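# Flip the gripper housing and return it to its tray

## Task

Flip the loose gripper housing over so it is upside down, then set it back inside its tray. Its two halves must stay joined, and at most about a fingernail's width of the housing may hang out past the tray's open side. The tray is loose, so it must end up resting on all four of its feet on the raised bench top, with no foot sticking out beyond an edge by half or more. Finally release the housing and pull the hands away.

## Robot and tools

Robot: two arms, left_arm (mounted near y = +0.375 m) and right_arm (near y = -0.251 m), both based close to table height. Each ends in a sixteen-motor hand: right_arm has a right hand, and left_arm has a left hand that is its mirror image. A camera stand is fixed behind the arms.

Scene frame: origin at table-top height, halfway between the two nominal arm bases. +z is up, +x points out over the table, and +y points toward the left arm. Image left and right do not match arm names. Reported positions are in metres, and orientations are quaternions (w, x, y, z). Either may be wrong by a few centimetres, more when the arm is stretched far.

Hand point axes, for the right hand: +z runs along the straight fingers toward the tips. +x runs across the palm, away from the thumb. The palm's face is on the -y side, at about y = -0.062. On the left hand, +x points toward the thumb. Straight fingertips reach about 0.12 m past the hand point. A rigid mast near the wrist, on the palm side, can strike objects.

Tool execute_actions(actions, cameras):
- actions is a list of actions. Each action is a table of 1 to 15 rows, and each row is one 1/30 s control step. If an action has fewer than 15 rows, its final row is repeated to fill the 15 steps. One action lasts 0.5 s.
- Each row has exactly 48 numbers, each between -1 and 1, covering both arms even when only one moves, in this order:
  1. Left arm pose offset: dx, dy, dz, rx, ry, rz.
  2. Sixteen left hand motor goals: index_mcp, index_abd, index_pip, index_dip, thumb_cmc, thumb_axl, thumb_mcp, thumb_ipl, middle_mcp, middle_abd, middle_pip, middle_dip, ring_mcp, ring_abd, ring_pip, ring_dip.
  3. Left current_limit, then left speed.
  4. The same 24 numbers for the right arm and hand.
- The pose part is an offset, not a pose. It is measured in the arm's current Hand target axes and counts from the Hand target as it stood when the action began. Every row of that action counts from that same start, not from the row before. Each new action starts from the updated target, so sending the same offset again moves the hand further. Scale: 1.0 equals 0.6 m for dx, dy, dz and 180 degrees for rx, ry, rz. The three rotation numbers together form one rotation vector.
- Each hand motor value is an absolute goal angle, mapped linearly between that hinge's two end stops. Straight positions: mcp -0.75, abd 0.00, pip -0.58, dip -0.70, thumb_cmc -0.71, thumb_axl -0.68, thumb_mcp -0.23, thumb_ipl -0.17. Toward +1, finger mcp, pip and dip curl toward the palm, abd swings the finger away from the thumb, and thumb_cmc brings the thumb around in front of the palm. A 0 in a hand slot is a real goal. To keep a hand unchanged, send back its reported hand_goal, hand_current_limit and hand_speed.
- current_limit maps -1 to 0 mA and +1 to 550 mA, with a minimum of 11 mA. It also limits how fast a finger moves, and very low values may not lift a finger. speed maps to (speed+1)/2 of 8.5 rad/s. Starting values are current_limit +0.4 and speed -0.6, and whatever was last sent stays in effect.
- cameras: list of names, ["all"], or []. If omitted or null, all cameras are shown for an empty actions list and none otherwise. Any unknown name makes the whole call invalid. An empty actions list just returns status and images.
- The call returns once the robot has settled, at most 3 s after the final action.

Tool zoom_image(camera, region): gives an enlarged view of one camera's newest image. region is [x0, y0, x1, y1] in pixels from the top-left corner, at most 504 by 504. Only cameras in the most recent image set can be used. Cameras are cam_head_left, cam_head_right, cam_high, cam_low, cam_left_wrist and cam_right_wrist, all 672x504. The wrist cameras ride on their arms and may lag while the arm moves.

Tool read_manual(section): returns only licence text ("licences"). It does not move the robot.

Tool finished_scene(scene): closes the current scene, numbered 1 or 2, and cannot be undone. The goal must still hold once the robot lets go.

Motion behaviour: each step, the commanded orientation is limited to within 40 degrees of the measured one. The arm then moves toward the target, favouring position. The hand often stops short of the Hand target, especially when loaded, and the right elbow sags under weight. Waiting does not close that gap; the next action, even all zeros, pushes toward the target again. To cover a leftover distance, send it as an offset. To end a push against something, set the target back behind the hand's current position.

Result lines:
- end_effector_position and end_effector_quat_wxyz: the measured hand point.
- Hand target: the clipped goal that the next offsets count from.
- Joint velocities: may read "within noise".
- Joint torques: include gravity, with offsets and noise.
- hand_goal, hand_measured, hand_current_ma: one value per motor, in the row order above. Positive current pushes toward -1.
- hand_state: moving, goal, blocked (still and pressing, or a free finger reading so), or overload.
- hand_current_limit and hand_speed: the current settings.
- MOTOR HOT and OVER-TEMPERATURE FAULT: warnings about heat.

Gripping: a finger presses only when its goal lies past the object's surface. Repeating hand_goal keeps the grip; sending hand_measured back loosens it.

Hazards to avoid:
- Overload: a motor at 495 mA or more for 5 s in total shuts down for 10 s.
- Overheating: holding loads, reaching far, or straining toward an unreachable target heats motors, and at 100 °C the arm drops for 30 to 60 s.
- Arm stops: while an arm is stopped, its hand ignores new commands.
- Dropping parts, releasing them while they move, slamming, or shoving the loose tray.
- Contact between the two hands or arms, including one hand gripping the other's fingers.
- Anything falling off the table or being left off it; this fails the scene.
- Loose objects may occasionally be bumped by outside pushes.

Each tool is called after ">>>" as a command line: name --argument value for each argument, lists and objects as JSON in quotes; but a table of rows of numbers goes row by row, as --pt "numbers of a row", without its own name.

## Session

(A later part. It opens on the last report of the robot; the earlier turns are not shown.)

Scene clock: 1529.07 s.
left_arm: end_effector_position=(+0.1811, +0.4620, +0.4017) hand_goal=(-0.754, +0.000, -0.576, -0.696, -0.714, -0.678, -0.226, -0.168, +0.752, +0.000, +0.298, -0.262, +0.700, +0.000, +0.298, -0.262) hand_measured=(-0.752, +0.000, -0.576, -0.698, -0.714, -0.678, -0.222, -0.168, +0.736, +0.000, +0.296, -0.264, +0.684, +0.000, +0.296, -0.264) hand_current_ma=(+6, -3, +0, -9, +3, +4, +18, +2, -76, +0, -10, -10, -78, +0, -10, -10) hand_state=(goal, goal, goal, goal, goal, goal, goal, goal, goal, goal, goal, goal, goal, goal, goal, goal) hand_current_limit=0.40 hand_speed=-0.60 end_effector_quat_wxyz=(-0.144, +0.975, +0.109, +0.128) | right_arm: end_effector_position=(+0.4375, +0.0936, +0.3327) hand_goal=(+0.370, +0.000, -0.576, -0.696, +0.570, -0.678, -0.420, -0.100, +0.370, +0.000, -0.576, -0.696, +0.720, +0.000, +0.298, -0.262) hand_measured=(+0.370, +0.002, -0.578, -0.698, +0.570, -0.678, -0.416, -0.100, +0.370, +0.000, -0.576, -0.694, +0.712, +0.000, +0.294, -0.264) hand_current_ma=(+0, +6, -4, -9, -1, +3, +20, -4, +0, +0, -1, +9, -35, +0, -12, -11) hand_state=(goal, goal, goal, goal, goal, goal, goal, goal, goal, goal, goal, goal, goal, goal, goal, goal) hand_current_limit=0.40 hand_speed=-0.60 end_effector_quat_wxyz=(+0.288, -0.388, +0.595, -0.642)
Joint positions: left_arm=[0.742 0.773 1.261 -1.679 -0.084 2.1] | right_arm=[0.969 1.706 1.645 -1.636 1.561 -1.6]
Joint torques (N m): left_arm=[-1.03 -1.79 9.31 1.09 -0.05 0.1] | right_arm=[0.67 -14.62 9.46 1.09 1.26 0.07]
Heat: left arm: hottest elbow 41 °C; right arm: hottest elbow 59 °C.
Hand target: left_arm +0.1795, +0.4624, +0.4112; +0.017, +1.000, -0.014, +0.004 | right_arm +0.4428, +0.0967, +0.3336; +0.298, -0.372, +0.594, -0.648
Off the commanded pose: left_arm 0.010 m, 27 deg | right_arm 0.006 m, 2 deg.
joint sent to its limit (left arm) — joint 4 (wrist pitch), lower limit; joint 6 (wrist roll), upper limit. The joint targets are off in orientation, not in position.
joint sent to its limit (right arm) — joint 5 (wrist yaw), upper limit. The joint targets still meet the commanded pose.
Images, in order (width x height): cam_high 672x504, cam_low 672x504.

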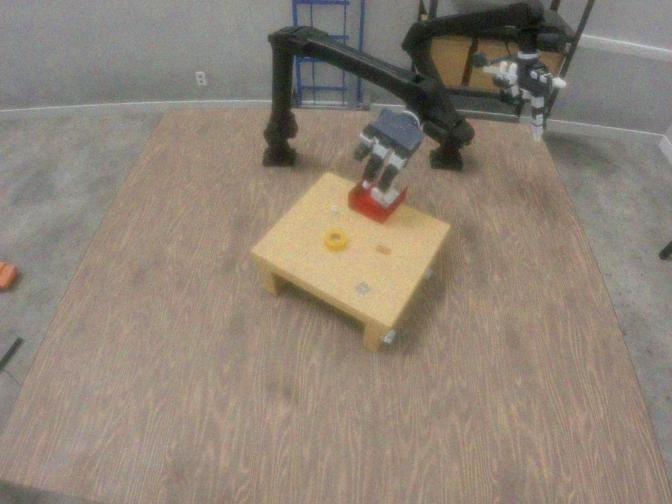

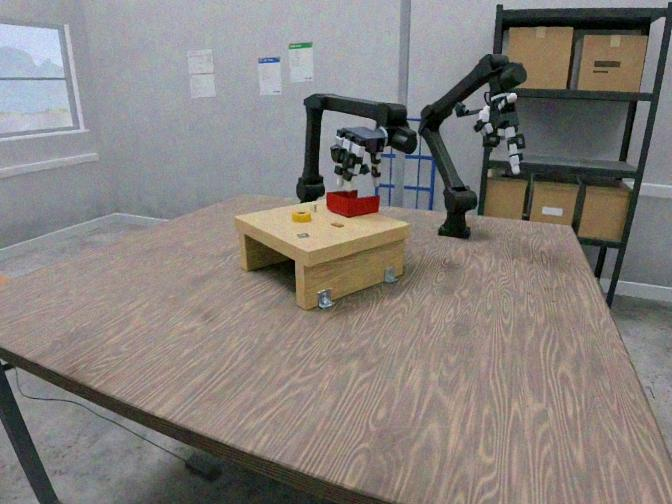

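>>> execute_actions --actions '[[[0,0,0,0,0,0,-0.754,0,-0.576,-0.696,-0.714,-0.678,-0.226,-0.168,0.753,0,0.299,-0.261,0.70,0,0.299,-0.261,0.4,-0.6,-0.002,0.0657,0,0,0,0,0.37,0,-0.576,-0.696,0.57,-0.678,-0.42,-0.1,0.37,0,-0.576,-0.696,0.72,0,0.299,-0.261,0.4,-0.6]]]' --cameras '["cam_high", "cam_low", "cam_head_left"]'

>>> zoom_image --camera "cam_high" --region '[335, 155, 425, 230]'

>>> zoom_image --camera "cam_low" --region '[300, 150, 410, 230]'

>>> zoom_image --camera "cam_head_left" --region '[235, 235, 325, 325]'

Scene clock: 1568.70 s.
left_arm: end_effector_position=(+0.1811, +0.4620, +0.4017) hand_goal=(-0.754, +0.000, -0.576, -0.696, -0.714, -0.678, -0.226, -0.168, +0.752, +0.000, +0.298, -0.262, +0.700, +0.000, +0.298, -0.262) hand_measured=(-0.752, +0.000, -0.576, -0.698, -0.714, -0.678, -0.222, -0.168, +0.736, +0.000, +0.296, -0.264, +0.684, +0.000, +0.296, -0.264) hand_current_ma=(+6, -3, +0, -9, +3, +4, +18, +2, -76, +0, -10, -10, -78, +0, -10, -10) hand_state=(goal, goal, goal, goal, goal, goal, goal, goal, goal, goal, goal, goal, goal, goal, goal, goal) hand_current_limit=0.40 hand_speed=-0.60 end_effector_quat_wxyz=(-0.144, +0.975, +0.109, +0.128) | right_arm: end_effector_position=(+0.4358, +0.0907, +0.2954) hand_goal=(+0.370, +0.000, -0.576, -0.696, +0.570, -0.678, -0.420, -0.100, +0.370, +0.000, -0.576, -0.696, +0.720, +0.000, +0.298, -0.262) hand_measured=(+0.370, +0.002, -0.578, -0.698, +0.570, -0.678, -0.416, -0.100, +0.370, +0.000, -0.576, -0.694, +0.712, +0.000, +0.294, -0.264) hand_current_ma=(+1, +6, -4, -9, -1, +3, +19, -4, +1, +0, -1, +9, -34, +0, -12, -11) hand_state=(goal, goal, goal, goal, goal, goal, goal, goal, goal, goal, goal, goal, goal, goal, goal, goal) hand_current_limit=0.40 hand_speed=-0.60 end_effector_quat_wxyz=(+0.289, -0.386, +0.596, -0.642)
Joint positions: left_arm=[0.742 0.773 1.261 -1.679 -0.084 2.1] | right_arm=[0.969 1.716 1.558 -1.585 1.563 -1.55]
Joint torques (N m): left_arm=[-0.56 -1.44 9.44 1.06 -0.05 0.09] | right_arm=[1.08 -14.33 9.01 1.07 1.19 0.08]
Heat: left arm: hottest elbow 42 °C; right arm: hottest elbow 61 °C.
Hand target: left_arm +0.1795, +0.4624, +0.4112; +0.017, +1.000, -0.014, +0.004 | right_arm +0.4413, +0.0931, +0.2943; +0.298, -0.372, +0.594, -0.648
Off the commanded pose: left_arm 0.010 m, 27 deg | right_arm 0.006 m, 2 deg.
joint sent to its limit (left arm) — joint 4 (wrist pitch), lower limit; joint 6 (wrist roll), upper limit. The joint targets are off in orientation, not in position.
joint sent to its limit (right arm) — joint 5 (wrist yaw), upper limit. The joint targets still meet the commanded pose.
Images, in order (width x height): cam_head_left 672x504, cam_high 672x504, cam_low 672x504.

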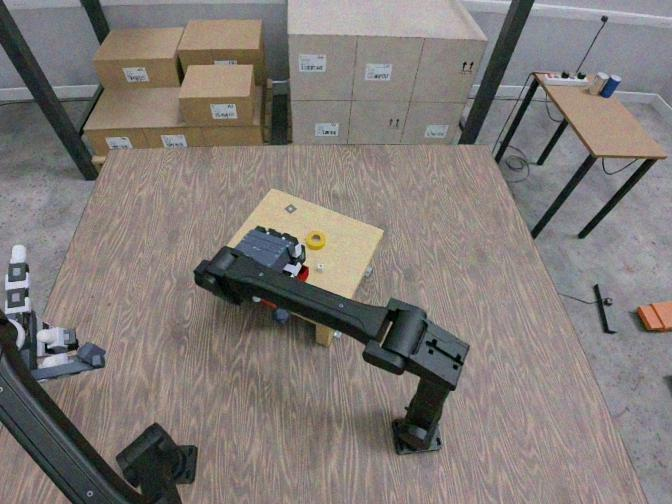

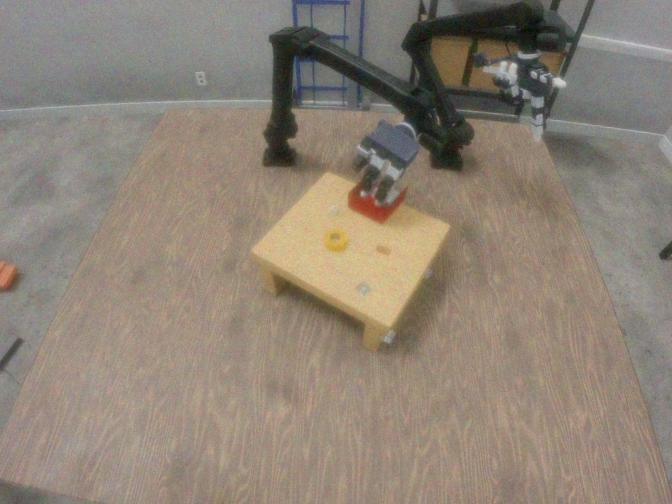

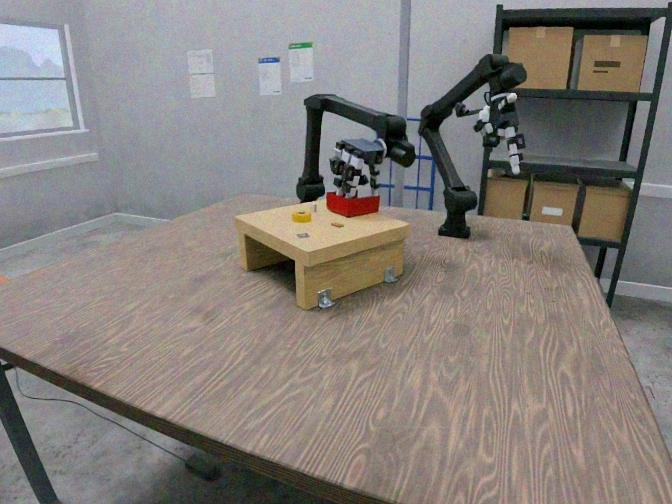

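Scaled by 5.600 from the camera's 672x504 image, which has a finer 960x720 frame.

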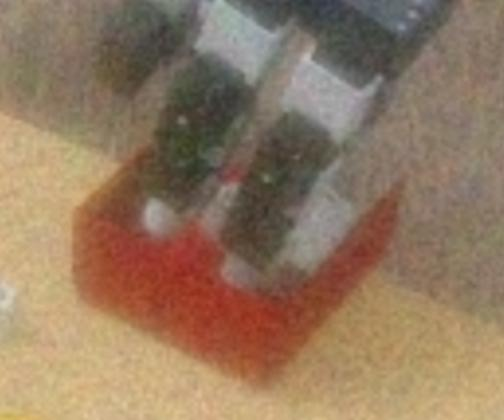

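Scaled by 4.582 from the camera's 672x504 image, which has a finer 960x720 frame.

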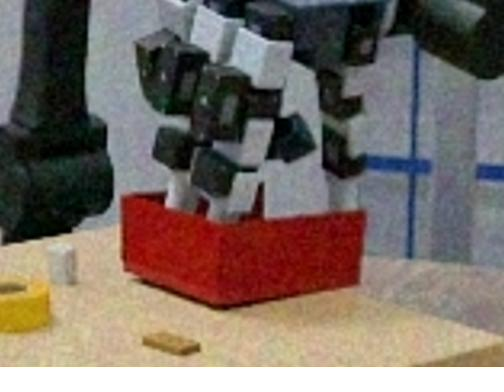

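Scaled by 5.600 from the camera's 672x504 image, which has a finer 960x720 frame.

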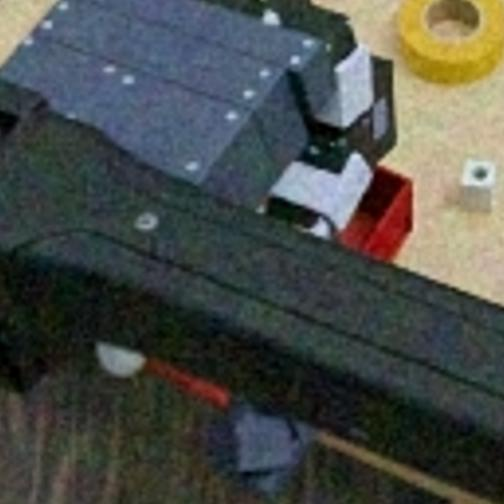

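>>> execute_actions --actions '[[[0,0,0,0,0,0,-0.754,0,-0.576,-0.696,-0.714,-0.678,-0.226,-0.168,0.753,0,0.299,-0.261,0.70,0,0.299,-0.261,0.4,-0.6,-0.0079,0.0443,0,0,0,0,0.37,0,-0.576,-0.696,0.57,-0.678,-0.42,-0.1,0.37,0,-0.576,-0.696,0.72,0,0.299,-0.261,0.4,-0.6]]]' --cameras '["cam_high", "cam_low"]'

>>> zoom_image --camera "cam_high" --region '[335, 155, 425, 230]'

Scene clock: 1575.17 s.
left_arm: end_effector_position=(+0.1811, +0.4620, +0.4017) hand_goal=(-0.754, +0.000, -0.576, -0.696, -0.714, -0.678, -0.226, -0.168, +0.752, +0.000, +0.298, -0.262, +0.700, +0.000, +0.298, -0.262) hand_measured=(-0.752, +0.000, -0.576, -0.698, -0.714, -0.678, -0.222, -0.168, +0.736, +0.000, +0.296, -0.264, +0.684, +0.000, +0.296, -0.264) hand_current_ma=(+6, -3, +0, -9, +3, +4, +18, +2, -76, +0, -10, -10, -78, +0, -10, -10) hand_state=(goal, goal, goal, goal, goal, goal, goal, goal, goal, goal, goal, goal, goal, goal, goal, goal) hand_current_limit=0.40 hand_speed=-0.60 end_effector_quat_wxyz=(-0.144, +0.975, +0.109, +0.128) | right_arm: end_effector_position=(+0.4362, +0.0910, +0.2720) hand_goal=(+0.370, +0.000, -0.576, -0.696, +0.570, -0.678, -0.420, -0.100, +0.370, +0.000, -0.576, -0.696, +0.720, +0.000, +0.298, -0.262) hand_measured=(+0.372, +0.008, -0.576, -0.698, +0.570, -0.678, -0.416, -0.100, +0.370, +0.000, -0.576, -0.694, +0.712, +0.000, +0.294, -0.264) hand_current_ma=(+4, +26, -3, -7, -1, +3, +19, -4, +1, +0, -1, +9, -34, +0, -12, -11) hand_state=(goal, goal, goal, goal, goal, goal, goal, goal, goal, goal, goal, goal, goal, goal, goal, goal) hand_current_limit=0.40 hand_speed=-0.60 end_effector_quat_wxyz=(+0.290, -0.385, +0.595, -0.643)
Joint positions: left_arm=[0.742 0.773 1.261 -1.679 -0.084 2.1] | right_arm=[0.969 1.734 1.516 -1.55 1.564 -1.525]
Joint torques (N m): left_arm=[-0.67 -1.44 9.39 1.09 -0.05 0.11] | right_arm=[0.44 -13.8 8.59 1.11 1.08 0.13]
Heat: left arm: hottest elbow 42 °C; right arm: hottest elbow 60 °C.
Hand target: left_arm +0.1795, +0.4624, +0.4112; +0.017, +1.000, -0.014, +0.004 | right_arm +0.4424, +0.0939, +0.2673; +0.298, -0.372, +0.594, -0.648
Off the commanded pose: left_arm 0.010 m, 27 deg | right_arm 0.008 m, 2 deg.
joint sent to its limit (left arm) — joint 4 (wrist pitch), lower limit; joint 6 (wrist roll), upper limit. The joint targets are off in orientation, not in position.
joint sent to its limit (right arm) — joint 5 (wrist yaw), upper limit. The joint targets still meet the commanded pose.
Images, in order (width x height): cam_high 672x504, cam_low 672x504.

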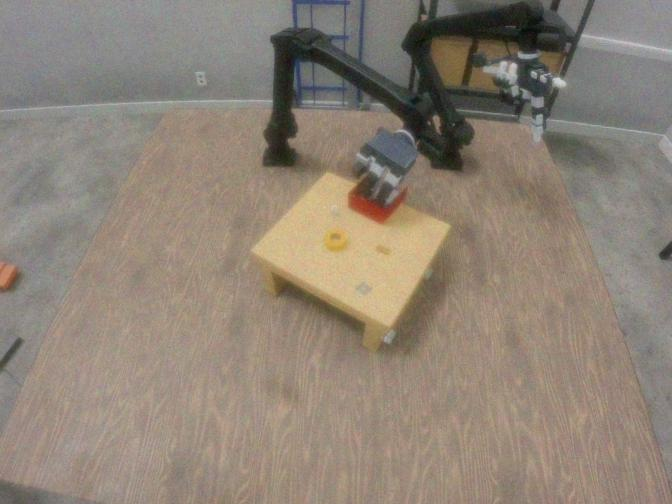

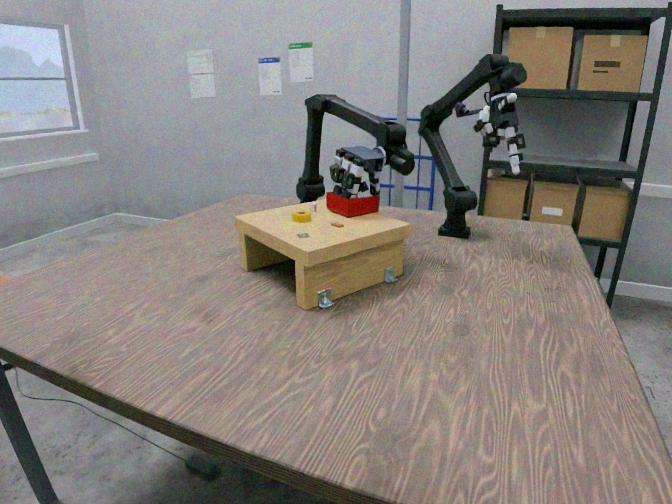

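Scaled by 5.600 from the camera's 672x504 image, which has a finer 960x720 frame.

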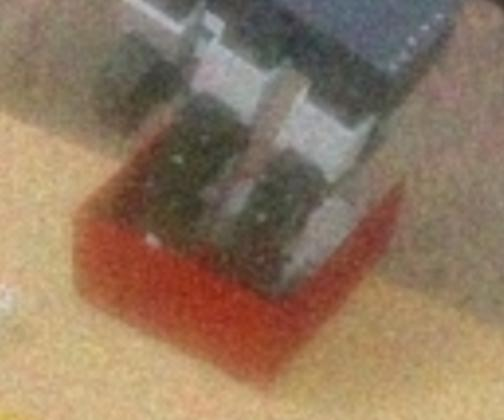

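>>> execute_actions --actions '[[[0,0,0,0,0,0,-0.754,0,-0.576,-0.696,-0.714,-0.678,-0.226,-0.168,0.753,0,0.299,-0.261,0.70,0,0.299,-0.261,0.4,-0.6,0,0,0,0,0,0,0.43,0,-0.576,-0.696,0.57,-0.678,-0.34,-0.1,0.40,0,-0.576,-0.696,0.72,0,0.299,-0.261,0.4,-0.85]],[[0,0,0,0,0,0,-0.754,0,-0.576,-0.696,-0.714,-0.678,-0.226,-0.168,0.753,0,0.299,-0.261,0.70,0,0.299,-0.261,0.4,-0.6,0,0,0,0,0,0,0.48,0,-0.576,-0.696,0.57,-0.678,-0.28,-0.1,0.44,0,-0.576,-0.696,0.72,0,0.299,-0.261,0.4,-0.85]],[[0,0,0,0,0,0,-0.754,0,-0.576,-0.696,-0.714,-0.678,-0.226,-0.168,0.753,0,0.299,-0.261,0.70,0,0.299,-0.261,0.4,-0.6,0,0,0,0,0,0,0.53,0,-0.576,-0.696,0.57,-0.678,-0.23,-0.1,0.48,0,-0.576,-0.696,0.72,0,0.299,-0.261,0.4,-0.85]]]' --cameras '["cam_high", "cam_head_right"]'

>>> zoom_image --camera "cam_high" --region '[335, 155, 425, 230]'

Scene clock: 1584.87 s.
left_arm: end_effector_position=(+0.1811, +0.4620, +0.4017) hand_goal=(-0.754, +0.000, -0.576, -0.696, -0.714, -0.678, -0.226, -0.168, +0.752, +0.000, +0.298, -0.262, +0.700, +0.000, +0.298, -0.262) hand_measured=(-0.752, +0.000, -0.576, -0.698, -0.714, -0.678, -0.222, -0.168, +0.736, +0.000, +0.296, -0.264, +0.684, +0.000, +0.296, -0.264) hand_current_ma=(+6, -3, +0, -9, +3, +4, +18, +2, -76, +0, -10, -10, -78, +0, -10, -10) hand_state=(goal, goal, goal, goal, goal, goal, goal, goal, goal, goal, goal, goal, goal, goal, goal, goal) hand_current_limit=0.40 hand_speed=-0.60 end_effector_quat_wxyz=(-0.144, +0.975, +0.109, +0.128) | right_arm: end_effector_position=(+0.4375, +0.0910, +0.2722) hand_goal=(+0.530, +0.000, -0.576, -0.696, +0.570, -0.678, -0.230, -0.100, +0.480, +0.000, -0.576, -0.696, +0.720, +0.000, +0.298, -0.262) hand_measured=(+0.468, +0.006, -0.592, -0.700, +0.576, -0.678, -0.262, -0.106, +0.478, +0.000, -0.576, -0.694, +0.712, +0.000, +0.294, -0.264) hand_current_ma=(-300, +21, -66, -20, +24, +3, -180, -36, -6, +0, -1, +9, -34, +0, -12, -11) hand_state=(blocked, goal, goal, goal, goal, goal, blocked, goal, goal, goal, goal, goal, goal, goal, goal, goal) hand_current_limit=0.40 hand_speed=-0.85 end_effector_quat_wxyz=(+0.292, -0.382, +0.597, -0.642)
Joint positions: left_arm=[0.742 0.773 1.261 -1.679 -0.084 2.1] | right_arm=[0.967 1.734 1.516 -1.546 1.566 -1.522]
Joint torques (N m): left_arm=[-0.62 -1.96 9.44 1.02 -0.06 0.09] | right_arm=[0.5 -14.27 8.72 1.07 1.05 0.04]
Heat: left arm: hottest elbow 42 °C; right arm: hottest elbow 60 °C.
Hand target: left_arm +0.1795, +0.4624, +0.4112; +0.017, +1.000, -0.014, +0.004 | right_arm +0.4424, +0.0939, +0.2673; +0.298, -0.372, +0.594, -0.648
Off the commanded pose: left_arm 0.010 m, 27 deg | right_arm 0.007 m, 2 deg.
joint sent to its limit (left arm) — joint 4 (wrist pitch), lower limit; joint 6 (wrist roll), upper limit. The joint targets are off in orientation, not in position.
joint sent to its limit (right arm) — joint 5 (wrist yaw), upper limit. The joint targets still meet the commanded pose.
Images, in order (width x height): cam_head_right 672x504, cam_high 672x504.

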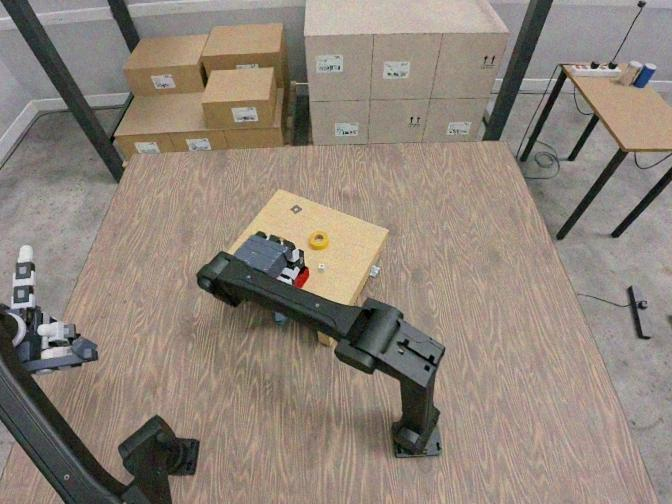

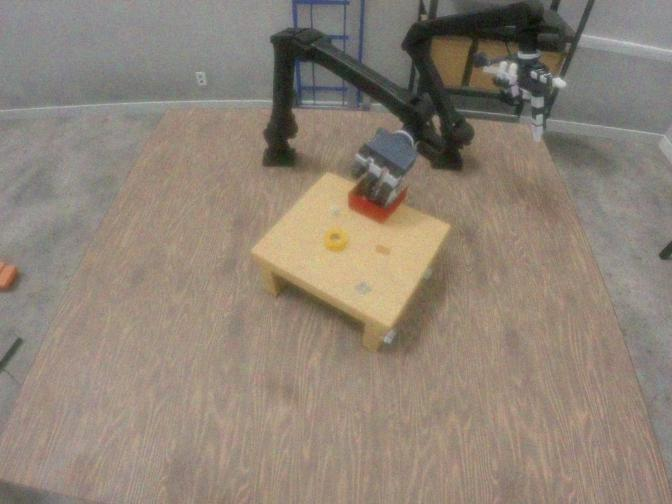

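Scaled by 5.600 from the camera's 672x504 image, which has a finer 960x720 frame.

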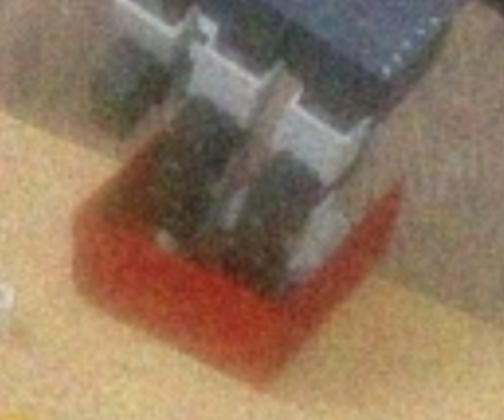

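>>> execute_actions --actions '[[[0,0,0,0,0,0,-0.754,0,-0.576,-0.696,-0.714,-0.678,-0.226,-0.168,0.753,0,0.299,-0.261,0.70,0,0.299,-0.261,0.4,-0.6,0,0,0,0,0,0,0.58,0,-0.576,-0.696,0.57,-0.678,-0.17,-0.1,0.5,0,-0.576,-0.696,0.72,0,0.299,-0.261,0.4,-0.85]],[[0,0,0,0,0,0,-0.754,0,-0.576,-0.696,-0.714,-0.678,-0.226,-0.168,0.753,0,0.299,-0.261,0.70,0,0.299,-0.261,0.4,-0.6,0,0,0,0,0,0,0.6,0,-0.576,-0.696,0.57,-0.678,-0.15,-0.1,0.5,0,-0.576,-0.696,0.72,0,0.299,-0.261,0.4,-0.85]],[[0,0,0,0,0,0,-0.754,0,-0.576,-0.696,-0.714,-0.678,-0.226,-0.168,0.753,0,0.299,-0.261,0.70,0,0.299,-0.261,0.4,-0.6,0.0073,-0.0411,0,0,0,0,0.6,0,-0.576,-0.696,0.57,-0.678,-0.15,-0.1,0.5,0,-0.576,-0.696,0.72,0,0.299,-0.261,0.4,-0.85]]]' --cameras '["cam_high", "cam_low"]'

>>> zoom_image --camera "cam_high" --region '[335, 155, 425, 230]'

Scene clock: 1594.00 s.
left_arm: end_effector_position=(+0.1811, +0.4620, +0.4017) hand_goal=(-0.754, +0.000, -0.576, -0.696, -0.714, -0.678, -0.226, -0.168, +0.752, +0.000, +0.298, -0.262, +0.700, +0.000, +0.298, -0.262) hand_measured=(-0.752, +0.000, -0.576, -0.698, -0.714, -0.678, -0.222, -0.168, +0.736, +0.000, +0.296, -0.264, +0.684, +0.000, +0.296, -0.264) hand_current_ma=(+6, -3, +0, -9, +3, +4, +18, +2, -76, +0, -10, -10, -78, +0, -10, -10) hand_state=(goal, goal, goal, goal, goal, goal, goal, goal, goal, goal, goal, goal, goal, goal, goal, goal) hand_current_limit=0.40 hand_speed=-0.60 end_effector_quat_wxyz=(-0.144, +0.975, +0.109, +0.128) | right_arm: end_effector_position=(+0.4372, +0.0905, +0.2722) hand_goal=(+0.600, +0.000, -0.576, -0.696, +0.570, -0.678, -0.150, -0.100, +0.500, +0.000, -0.576, -0.696, +0.720, +0.000, +0.298, -0.262) hand_measured=(+0.470, -0.002, -0.596, -0.702, +0.590, -0.678, -0.240, -0.116, +0.498, +0.000, -0.576, -0.694, +0.712, +0.000, +0.294, -0.264) hand_current_ma=(-385, -7, -82, -23, +92, +3, -385, -89, -8, -1, -1, +4, -34, +0, -12, -11) hand_state=(blocked, goal, goal, goal, blocked, goal, blocked, goal, goal, goal, goal, goal, goal, goal, goal, goal) hand_current_limit=0.40 hand_speed=-0.85 end_effector_quat_wxyz=(+0.290, -0.385, +0.595, -0.643)
Joint positions: left_arm=[0.742 0.773 1.261 -1.679 -0.084 2.1] | right_arm=[0.967 1.734 1.516 -1.546 1.566 -1.53]
Joint torques (N m): left_arm=[-0.73 -1.85 9.35 1.05 -0.05 0.11] | right_arm=[0.67 -17.2 11.75 -0.05 1.05 -0.23]
Heat: left arm: hottest elbow 42 °C; right arm: hottest elbow 60 °C.
Hand target: left_arm +0.1795, +0.4624, +0.4112; +0.017, +1.000, -0.014, +0.004 | right_arm +0.4414, +0.0931, +0.2923; +0.298, -0.372, +0.594, -0.648
Off the commanded pose: left_arm 0.010 m, 27 deg | right_arm 0.021 m, 2 deg.
joint sent to its limit (left arm) — joint 4 (wrist pitch), lower limit; joint 6 (wrist roll), upper limit. The joint targets are off in orientation, not in position.
joint sent to its limit (right arm) — joint 5 (wrist yaw), upper limit. The joint targets still meet the commanded pose.
Images, in order (width x height): cam_high 672x504, cam_low 672x504.

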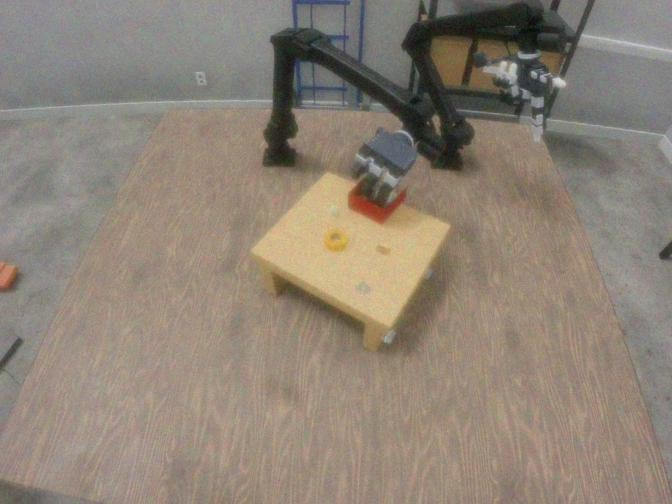

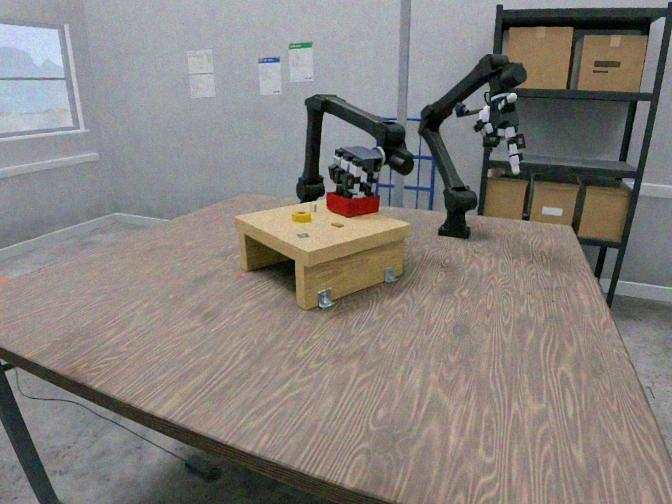

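Scaled by 5.600 from the camera's 672x504 image, which has a finer 960x720 frame.

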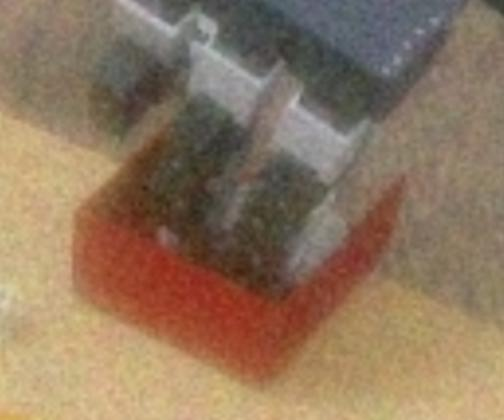

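>>> execute_actions --actions '[[[0,0,0,0,0,0,-0.754,0,-0.576,-0.696,-0.714,-0.678,-0.226,-0.168,0.753,0,0.299,-0.261,0.70,0,0.299,-0.261,0.4,-0.6,0.0102,-0.0575,0,0,0,0,0.6,0,-0.576,-0.696,0.57,-0.678,-0.15,-0.1,0.5,0,-0.576,-0.696,0.72,0,0.299,-0.261,0.4,-0.85]],[[0,0,0,0,0,0,-0.754,0,-0.576,-0.696,-0.714,-0.678,-0.226,-0.168,0.753,0,0.299,-0.261,0.70,0,0.299,-0.261,0.4,-0.6,0.0117,-0.0657,0,0,0,0,0.6,0,-0.576,-0.696,0.57,-0.678,-0.15,-0.1,0.5,0,-0.576,-0.696,0.72,0,0.299,-0.261,0.4,-0.85]],[[0,0,0,0,0,0,-0.754,0,-0.576,-0.696,-0.714,-0.678,-0.226,-0.168,0.753,0,0.299,-0.261,0.70,0,0.299,-0.261,0.4,-0.6,0.0117,-0.0657,0,0,0,0,0.6,0,-0.576,-0.696,0.57,-0.678,-0.15,-0.1,0.5,0,-0.576,-0.696,0.72,0,0.299,-0.261,0.4,-0.85]]]' --cameras '["cam_high", "cam_low"]'

>>> zoom_image --camera "cam_high" --region '[335, 145, 425, 230]'

>>> zoom_image --camera "cam_low" --region '[300, 140, 410, 230]'

Scene clock: 1605.07 s.
left_arm: end_effector_position=(+0.1811, +0.4620, +0.4017) hand_goal=(-0.754, +0.000, -0.576, -0.696, -0.714, -0.678, -0.226, -0.168, +0.752, +0.000, +0.298, -0.262, +0.700, +0.000, +0.298, -0.262) hand_measured=(-0.752, +0.000, -0.576, -0.698, -0.714, -0.678, -0.222, -0.168, +0.736, +0.000, +0.296, -0.264, +0.684, +0.000, +0.296, -0.264) hand_current_ma=(+6, -3, +0, -9, +3, +4, +18, +2, -76, +0, -10, -10, -78, +0, -10, -10) hand_state=(goal, goal, goal, goal, goal, goal, goal, goal, goal, goal, goal, goal, goal, goal, goal, goal) hand_current_limit=0.40 hand_speed=-0.60 end_effector_quat_wxyz=(-0.144, +0.975, +0.109, +0.128) | right_arm: end_effector_position=(+0.4369, +0.0901, +0.3760) hand_goal=(+0.600, +0.000, -0.576, -0.696, +0.570, -0.678, -0.150, -0.100, +0.500, +0.000, -0.576, -0.696, +0.720, +0.000, +0.298, -0.262) hand_measured=(+0.476, -0.006, -0.596, -0.702, +0.590, -0.678, -0.238, -0.116, +0.494, -0.002, -0.578, -0.696, +0.712, +0.000, +0.294, -0.264) hand_current_ma=(-385, -22, -85, -24, +92, +3, -385, -90, -25, -6, -10, +0, -34, +0, -12, -11) hand_state=(blocked, goal, blocked, goal, blocked, goal, blocked, goal, goal, goal, goal, goal, goal, goal, goal, goal) hand_current_limit=0.40 hand_speed=-0.85 end_effector_quat_wxyz=(+0.286, -0.388, +0.593, -0.645)
Joint positions: left_arm=[0.742 0.773 1.261 -1.679 -0.084 2.1] | right_arm=[0.967 1.679 1.723 -1.648 1.566 -1.699]
Joint torques (N m): left_arm=[-1.14 -1.85 9.43 1.06 -0.03 0.1] | right_arm=[1.9 -16.79 13.85 0.02 1.06 -0.23]
Heat: left arm: hottest elbow 42 °C; right arm: hottest elbow 62 °C.
Hand target: left_arm +0.1795, +0.4624, +0.4112; +0.017, +1.000, -0.014, +0.004 | right_arm +0.4367, +0.0896, +0.4074; +0.298, -0.372, +0.594, -0.648
Off the commanded pose: left_arm 0.010 m, 27 deg | right_arm 0.031 m, 2 deg.
joint sent to its limit (left arm) — joint 4 (wrist pitch), lower limit; joint 6 (wrist roll), upper limit. The joint targets are off in orientation, not in position.
joint sent to its limit (right arm) — joint 5 (wrist yaw), upper limit. The joint targets still meet the commanded pose.
Images, in order (width x height): cam_high 672x504, cam_low 672x504.

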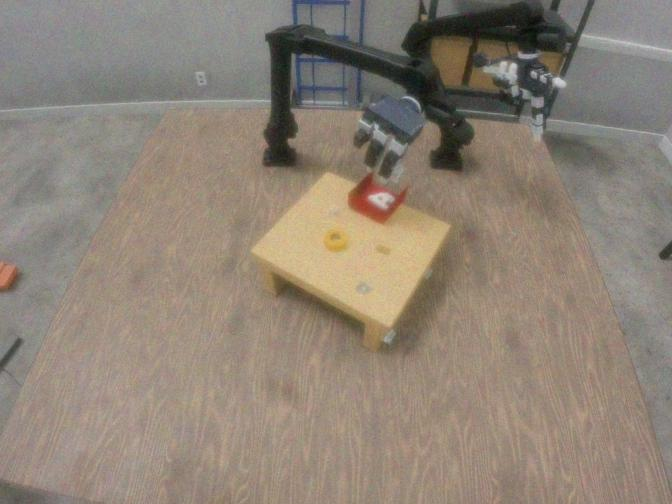

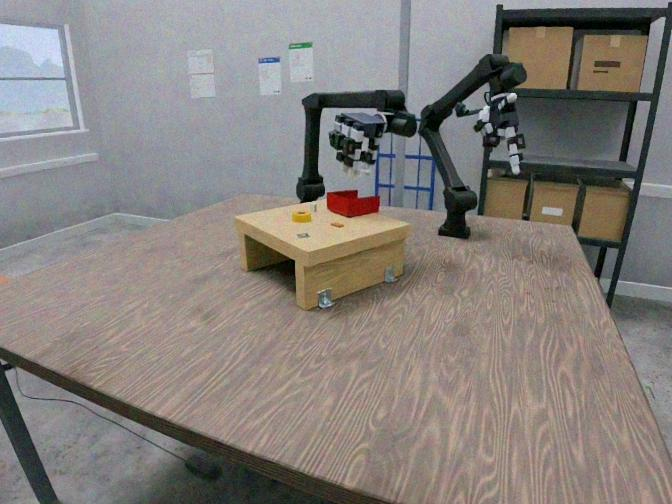

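Scaled by 5.600 from the camera's 672x504 image, which has a finer 960x720 frame.

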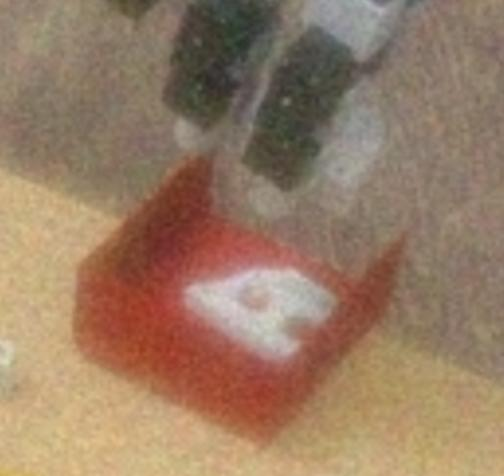

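Scaled by 4.582 from the camera's 672x504 image, which has a finer 960x720 frame.

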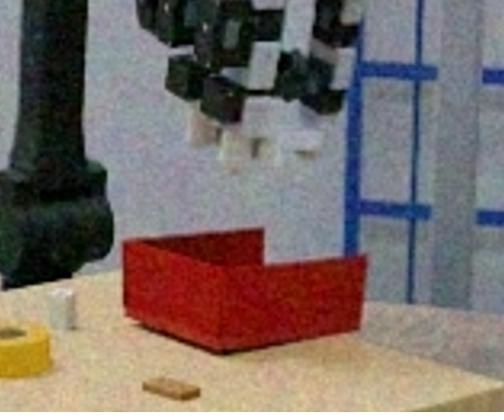

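>>> execute_actions --actions '[[[0,0,0,0,0,0,-0.754,0,-0.576,-0.696,-0.714,-0.678,-0.226,-0.168,0.753,0,0.299,-0.261,0.70,0,0.299,-0.261,0.4,-0.6,0.0406,0.107,-0.0632,-0.125,0,0,0.6,0,-0.576,-0.696,0.57,-0.678,-0.15,-0.1,0.5,0,-0.576,-0.696,0.72,0,0.299,-0.261,0.4,-0.85]],[[0,0,0,0,0,0,-0.754,0,-0.576,-0.696,-0.714,-0.678,-0.226,-0.168,0.753,0,0.299,-0.261,0.70,0,0.299,-0.261,0.4,-0.6,0.0406,0.1015,-0.0615,-0.125,0,0,0.6,0,-0.576,-0.696,0.57,-0.678,-0.15,-0.1,0.5,0,-0.576,-0.696,0.72,0,0.299,-0.261,0.4,-0.85]],[[0,0,0,0,0,0,-0.754,0,-0.576,-0.696,-0.714,-0.678,-0.226,-0.168,0.753,0,0.299,-0.261,0.70,0,0.299,-0.261,0.4,-0.6,0.0406,0.0956,-0.062,-0.125,0,0,0.6,0,-0.576,-0.696,0.57,-0.678,-0.15,-0.1,0.5,0,-0.576,-0.696,0.72,0,0.299,-0.261,0.4,-0.85]],[[0,0,0,0,0,0,-0.754,0,-0.576,-0.696,-0.714,-0.678,-0.226,-0.168,0.753,0,0.299,-0.261,0.70,0,0.299,-0.261,0.4,-0.6,0.0406,0.0905,-0.0645,-0.125,0,0,0.6,0,-0.576,-0.696,0.57,-0.678,-0.15,-0.1,0.5,0,-0.576,-0.696,0.72,0,0.299,-0.261,0.4,-0.85]]]' --cameras '["cam_head_left", "cam_head_right", "cam_high"]'

>>> zoom_image --camera "cam_head_left" --region '[150, 230, 310, 360]'

Scene clock: 1699.00 s.
left_arm: end_effector_position=(+0.1811, +0.4620, +0.4017) hand_goal=(-0.754, +0.000, -0.576, -0.696, -0.714, -0.678, -0.226, -0.168, +0.752, +0.000, +0.298, -0.262, +0.700, +0.000, +0.298, -0.262) hand_measured=(-0.752, +0.000, -0.576, -0.698, -0.714, -0.678, -0.222, -0.168, +0.736, +0.000, +0.296, -0.264, +0.684, +0.000, +0.296, -0.264) hand_current_ma=(+6, -3, +0, -9, +3, +4, +18, +2, -76, +0, -10, -10, -78, +0, -10, -10) hand_state=(goal, goal, goal, goal, goal, goal, goal, goal, goal, goal, goal, goal, goal, goal, goal, goal) hand_current_limit=0.40 hand_speed=-0.60 end_effector_quat_wxyz=(-0.144, +0.975, +0.109, +0.128) | right_arm: end_effector_position=(+0.1890, +0.1253, +0.3023) hand_goal=(+0.600, +0.000, -0.576, -0.696, +0.570, -0.678, -0.150, -0.100, +0.500, +0.000, -0.576, -0.696, +0.720, +0.000, +0.298, -0.262) hand_measured=(+0.476, -0.012, -0.604, -0.704, +0.590, -0.678, -0.226, -0.118, +0.484, -0.002, -0.580, -0.696, +0.712, +0.000, +0.294, -0.264) hand_current_ma=(-385, -42, -125, -31, +92, +3, -385, -104, -72, -6, -16, +0, -34, +0, -12, -11) hand_state=(blocked, goal, blocked, goal, blocked, goal, blocked, goal, goal, goal, goal, goal, goal, goal, goal, goal) hand_current_limit=0.40 hand_speed=-0.85 end_effector_quat_wxyz=(-0.023, -0.483, +0.875, -0.023)
Joint positions: left_arm=[0.742 0.773 1.261 -1.679 -0.084 2.1] | right_arm=[0.898 1.404 1.444 -1.67 0.023 -1.651]
Joint torques (N m): left_arm=[-0.38 -1.79 9.43 1.06 -0.07 0.1] | right_arm=[0.03 -12.04 8.81 -0.06 -0.72 0.07]
Heat: left arm: hottest elbow 43 °C; right arm: hottest elbow 74 °C.
Hand target: left_arm +0.1795, +0.4624, +0.4112; +0.017, +1.000, -0.014, +0.004 | right_arm +0.1876, +0.1211, +0.3111; -0.052, -0.474, +0.878, -0.038
Off the commanded pose: left_arm 0.010 m, 27 deg | right_arm 0.010 m, 4 deg.
joint sent to its limit (left arm) — joint 4 (wrist pitch), lower limit; joint 6 (wrist roll), upper limit. The joint targets are off in orientation, not in position.
joint sent to its limit (right arm) — joint 4 (wrist pitch), lower limit. The joint targets are off in orientation, not in position.
Images, in order (width x height): cam_head_left 672x504, cam_head_right 672x504, cam_high 672x504.

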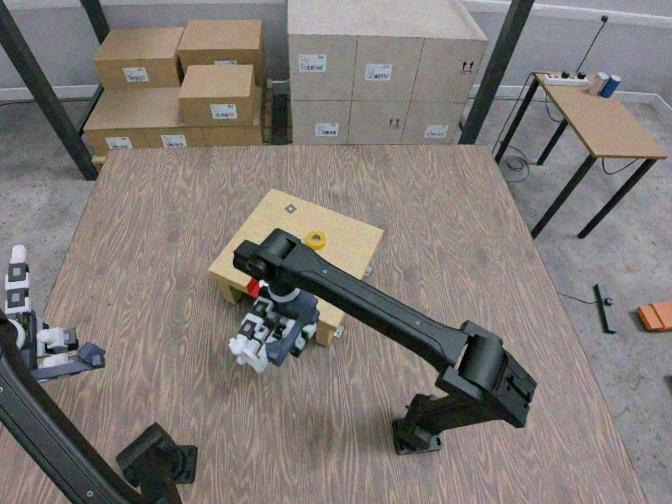

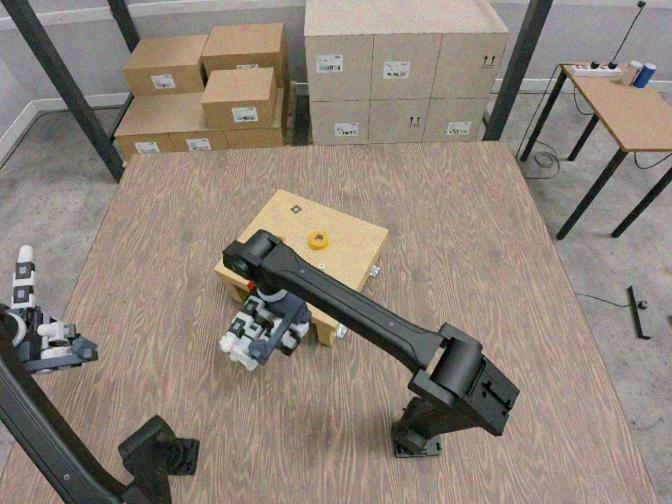

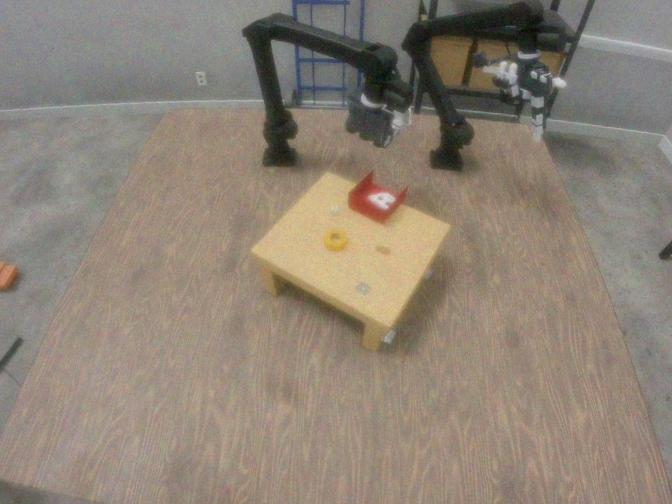

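Scaled by 3.150 from the camera's 672x504 image, which has a finer 960x720 frame.

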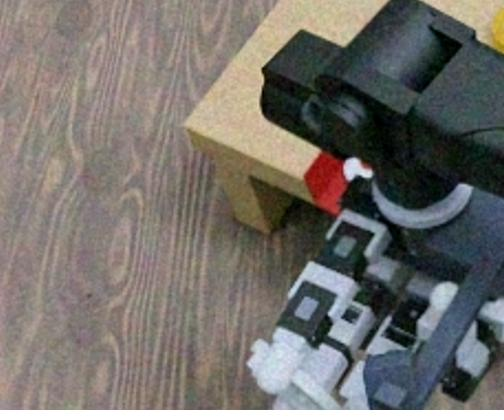

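>>> execute_actions --actions '[[[0,0,0,0,0,0,-0.754,0,-0.576,-0.696,-0.714,-0.678,-0.226,-0.168,0.753,0,0.299,-0.261,0.70,0,0.299,-0.261,0.4,-0.6,-0.0185,-0.0205,-0.0032,-0.0237,0,0.134,0.6,0,-0.576,-0.696,0.57,-0.678,-0.15,-0.1,0.5,0,-0.576,-0.696,0.72,0,0.299,-0.261,0.4,-0.85]],[[0,0,0,0,0,0,-0.754,0,-0.576,-0.696,-0.714,-0.678,-0.226,-0.168,0.753,0,0.299,-0.261,0.70,0,0.299,-0.261,0.4,-0.6,-0.0275,-0.0363,-0.0048,-0.0237,0,0.134,0.6,0,-0.576,-0.696,0.57,-0.678,-0.15,-0.1,0.5,0,-0.576,-0.696,0.72,0,0.299,-0.261,0.4,-0.85]],[[0,0,0,0,0,0,-0.754,0,-0.576,-0.696,-0.714,-0.678,-0.226,-0.168,0.753,0,0.299,-0.261,0.70,0,0.299,-0.261,0.4,-0.6,-0.0421,-0.0472,-0.0074,-0.0237,0,0.134,0.6,0,-0.576,-0.696,0.57,-0.678,-0.15,-0.1,0.5,0,-0.576,-0.696,0.72,0,0.299,-0.261,0.4,-0.85]],[[0,0,0,0,0,0,-0.754,0,-0.576,-0.696,-0.714,-0.678,-0.226,-0.168,0.753,0,0.299,-0.261,0.70,0,0.299,-0.261,0.4,-0.6,-0.0598,-0.0507,-0.0104,-0.0237,0,0.134,0.6,0,-0.576,-0.696,0.57,-0.678,-0.15,-0.1,0.5,0,-0.576,-0.696,0.72,0,0.299,-0.261,0.4,-0.85]],[[0,0,0,0,0,0,-0.754,0,-0.576,-0.696,-0.714,-0.678,-0.226,-0.168,0.753,0,0.299,-0.261,0.70,0,0.299,-0.261,0.4,-0.6,0.1013,0,-0.0045,0,0.111,0,0.6,0,-0.576,-0.696,0.57,-0.678,-0.15,-0.1,0.5,0,-0.576,-0.696,0.72,0,0.299,-0.261,0.4,-0.85]],[[0,0,0,0,0,0,-0.754,0,-0.576,-0.696,-0.714,-0.678,-0.226,-0.168,0.753,0,0.299,-0.261,0.70,0,0.299,-0.261,0.4,-0.6,0.1013,0,-0.0045,0,0.111,0,0.6,0,-0.576,-0.696,0.57,-0.678,-0.15,-0.1,0.5,0,-0.576,-0.696,0.72,0,0.299,-0.261,0.4,-0.85]],[[0,0,0,0,0,0,-0.754,0,-0.576,-0.696,-0.714,-0.678,-0.226,-0.168,0.753,0,0.299,-0.261,0.70,0,0.299,-0.261,0.4,-0.6,0.1013,0,-0.0045,0,0.111,0,0.6,0,-0.576,-0.696,0.57,-0.678,-0.15,-0.1,0.5,0,-0.576,-0.696,0.72,0,0.299,-0.261,0.4,-0.85]],[[0,0,0,0,0,0,-0.754,0,-0.576,-0.696,-0.714,-0.678,-0.226,-0.168,0.753,0,0.299,-0.261,0.70,0,0.299,-0.261,0.4,-0.6,0.1013,0,-0.0045,0,0.111,0,0.6,0,-0.576,-0.696,0.57,-0.678,-0.15,-0.1,0.5,0,-0.576,-0.696,0.72,0,0.299,-0.261,0.4,-0.85]]]' --cameras '["cam_head_left", "cam_head_right", "cam_high", "cam_low"]'

>>> zoom_image --camera "cam_head_left" --region '[150, 230, 350, 390]'

>>> zoom_image --camera "cam_low" --region '[280, 80, 440, 220]'

Scene clock: 1745.87 s.
left_arm: end_effector_position=(+0.1811, +0.4620, +0.4017) hand_goal=(-0.754, +0.000, -0.576, -0.696, -0.714, -0.678, -0.226, -0.168, +0.752, +0.000, +0.298, -0.262, +0.700, +0.000, +0.298, -0.262) hand_measured=(-0.752, +0.000, -0.576, -0.698, -0.714, -0.678, -0.222, -0.168, +0.736, +0.000, +0.296, -0.264, +0.684, +0.000, +0.296, -0.264) hand_current_ma=(+6, -3, +0, -9, +3, +4, +18, +2, -76, +0, -10, -10, -78, +0, -10, -10) hand_state=(goal, goal, goal, goal, goal, goal, goal, goal, goal, goal, goal, goal, goal, goal, goal, goal) hand_current_limit=0.40 hand_speed=-0.60 end_effector_quat_wxyz=(-0.144, +0.975, +0.109, +0.128) | right_arm: end_effector_position=(+0.1592, +0.1558, +0.4546) hand_goal=(+0.600, +0.000, -0.576, -0.696, +0.570, -0.678, -0.150, -0.100, +0.500, +0.000, -0.576, -0.696, +0.720, +0.000, +0.298, -0.262) hand_measured=(+0.476, -0.018, -0.604, -0.704, +0.588, -0.678, -0.226, -0.118, +0.484, -0.006, -0.580, -0.696, +0.716, +0.000, +0.294, -0.264) hand_current_ma=(-385, -62, -125, -31, +78, +3, -385, -110, -69, -18, -16, +0, -18, -2, -12, -11) hand_state=(blocked, goal, blocked, goal, goal, goal, blocked, goal, goal, goal, goal, goal, goal, goal, goal, goal) hand_current_limit=0.40 hand_speed=-0.85 end_effector_quat_wxyz=(+0.643, -0.256, -0.671, -0.268)
Joint positions: left_arm=[0.742 0.773 1.261 -1.679 -0.084 2.1] | right_arm=[0.78 1.162 1.232 -1.676 -1.54 -0.065]
Joint torques (N m): left_arm=[-0.5 -1.73 9.4 1.03 -0.05 0.07] | right_arm=[2.2 -7.77 9.69 0.43 -1.57 -0.48]
Heat: left arm: hottest elbow 43 °C; right arm: hottest elbow 65 °C.
Hand target: left_arm +0.1795, +0.4624, +0.4112; +0.017, +1.000, -0.014, +0.004 | right_arm +0.1543, +0.1550, +0.4631; +0.652, -0.234, -0.672, -0.263
Off the commanded pose: left_arm 0.010 m, 27 deg | right_arm 0.010 m, 3 deg.
joint sent to its limit (left arm) — joint 4 (wrist pitch), lower limit; joint 6 (wrist roll), upper limit. The joint targets are off in orientation, not in position.
joint sent to its limit (right arm) — joint 4 (wrist pitch), lower limit. The joint targets still meet the commanded pose.
Images, in order (width x height): cam_head_left 672x504, cam_head_right 672x504, cam_high 672x504, cam_low 672x504.

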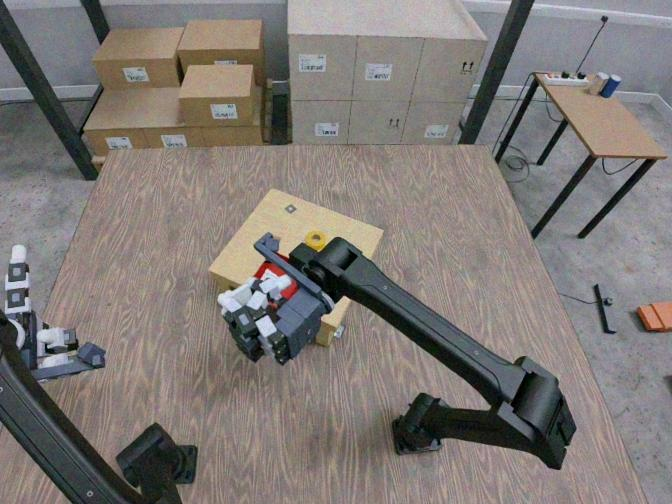

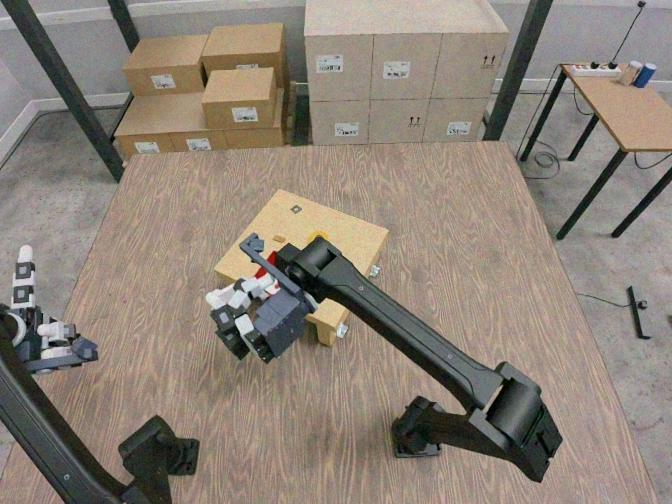

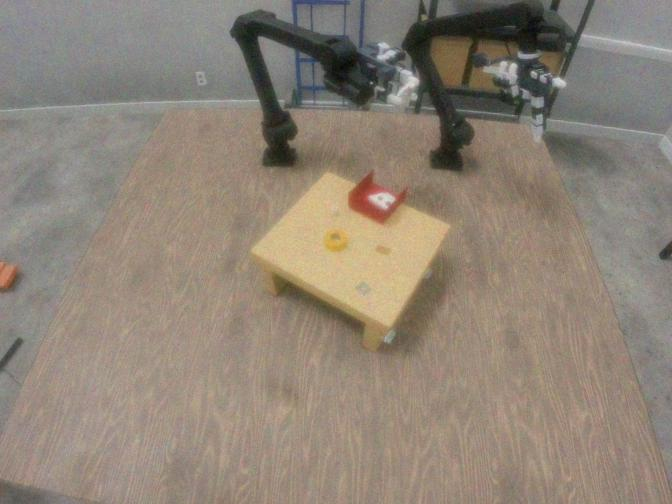

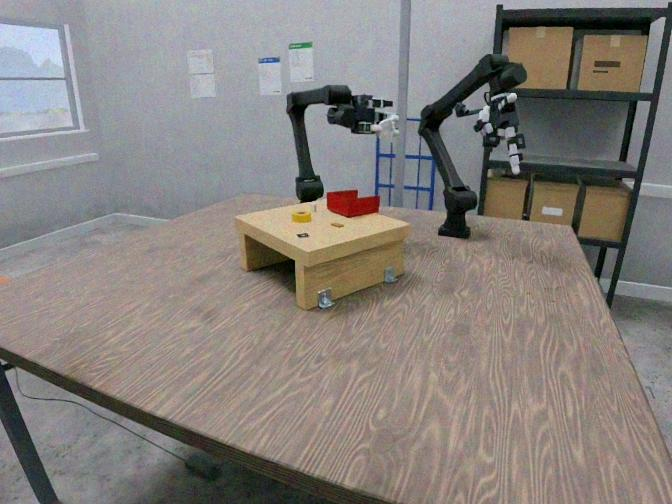

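Scaled by 2.520 from the camera's 672x504 image, which has a finer 960x720 frame.

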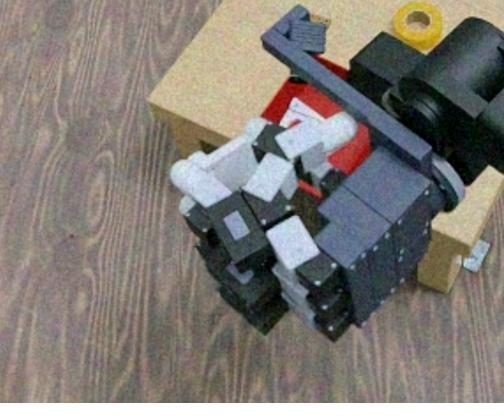

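Scaled by 3.150 from the camera's 672x504 image, which has a finer 960x720 frame.

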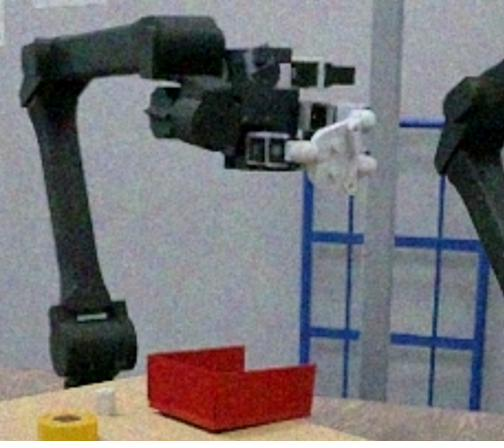

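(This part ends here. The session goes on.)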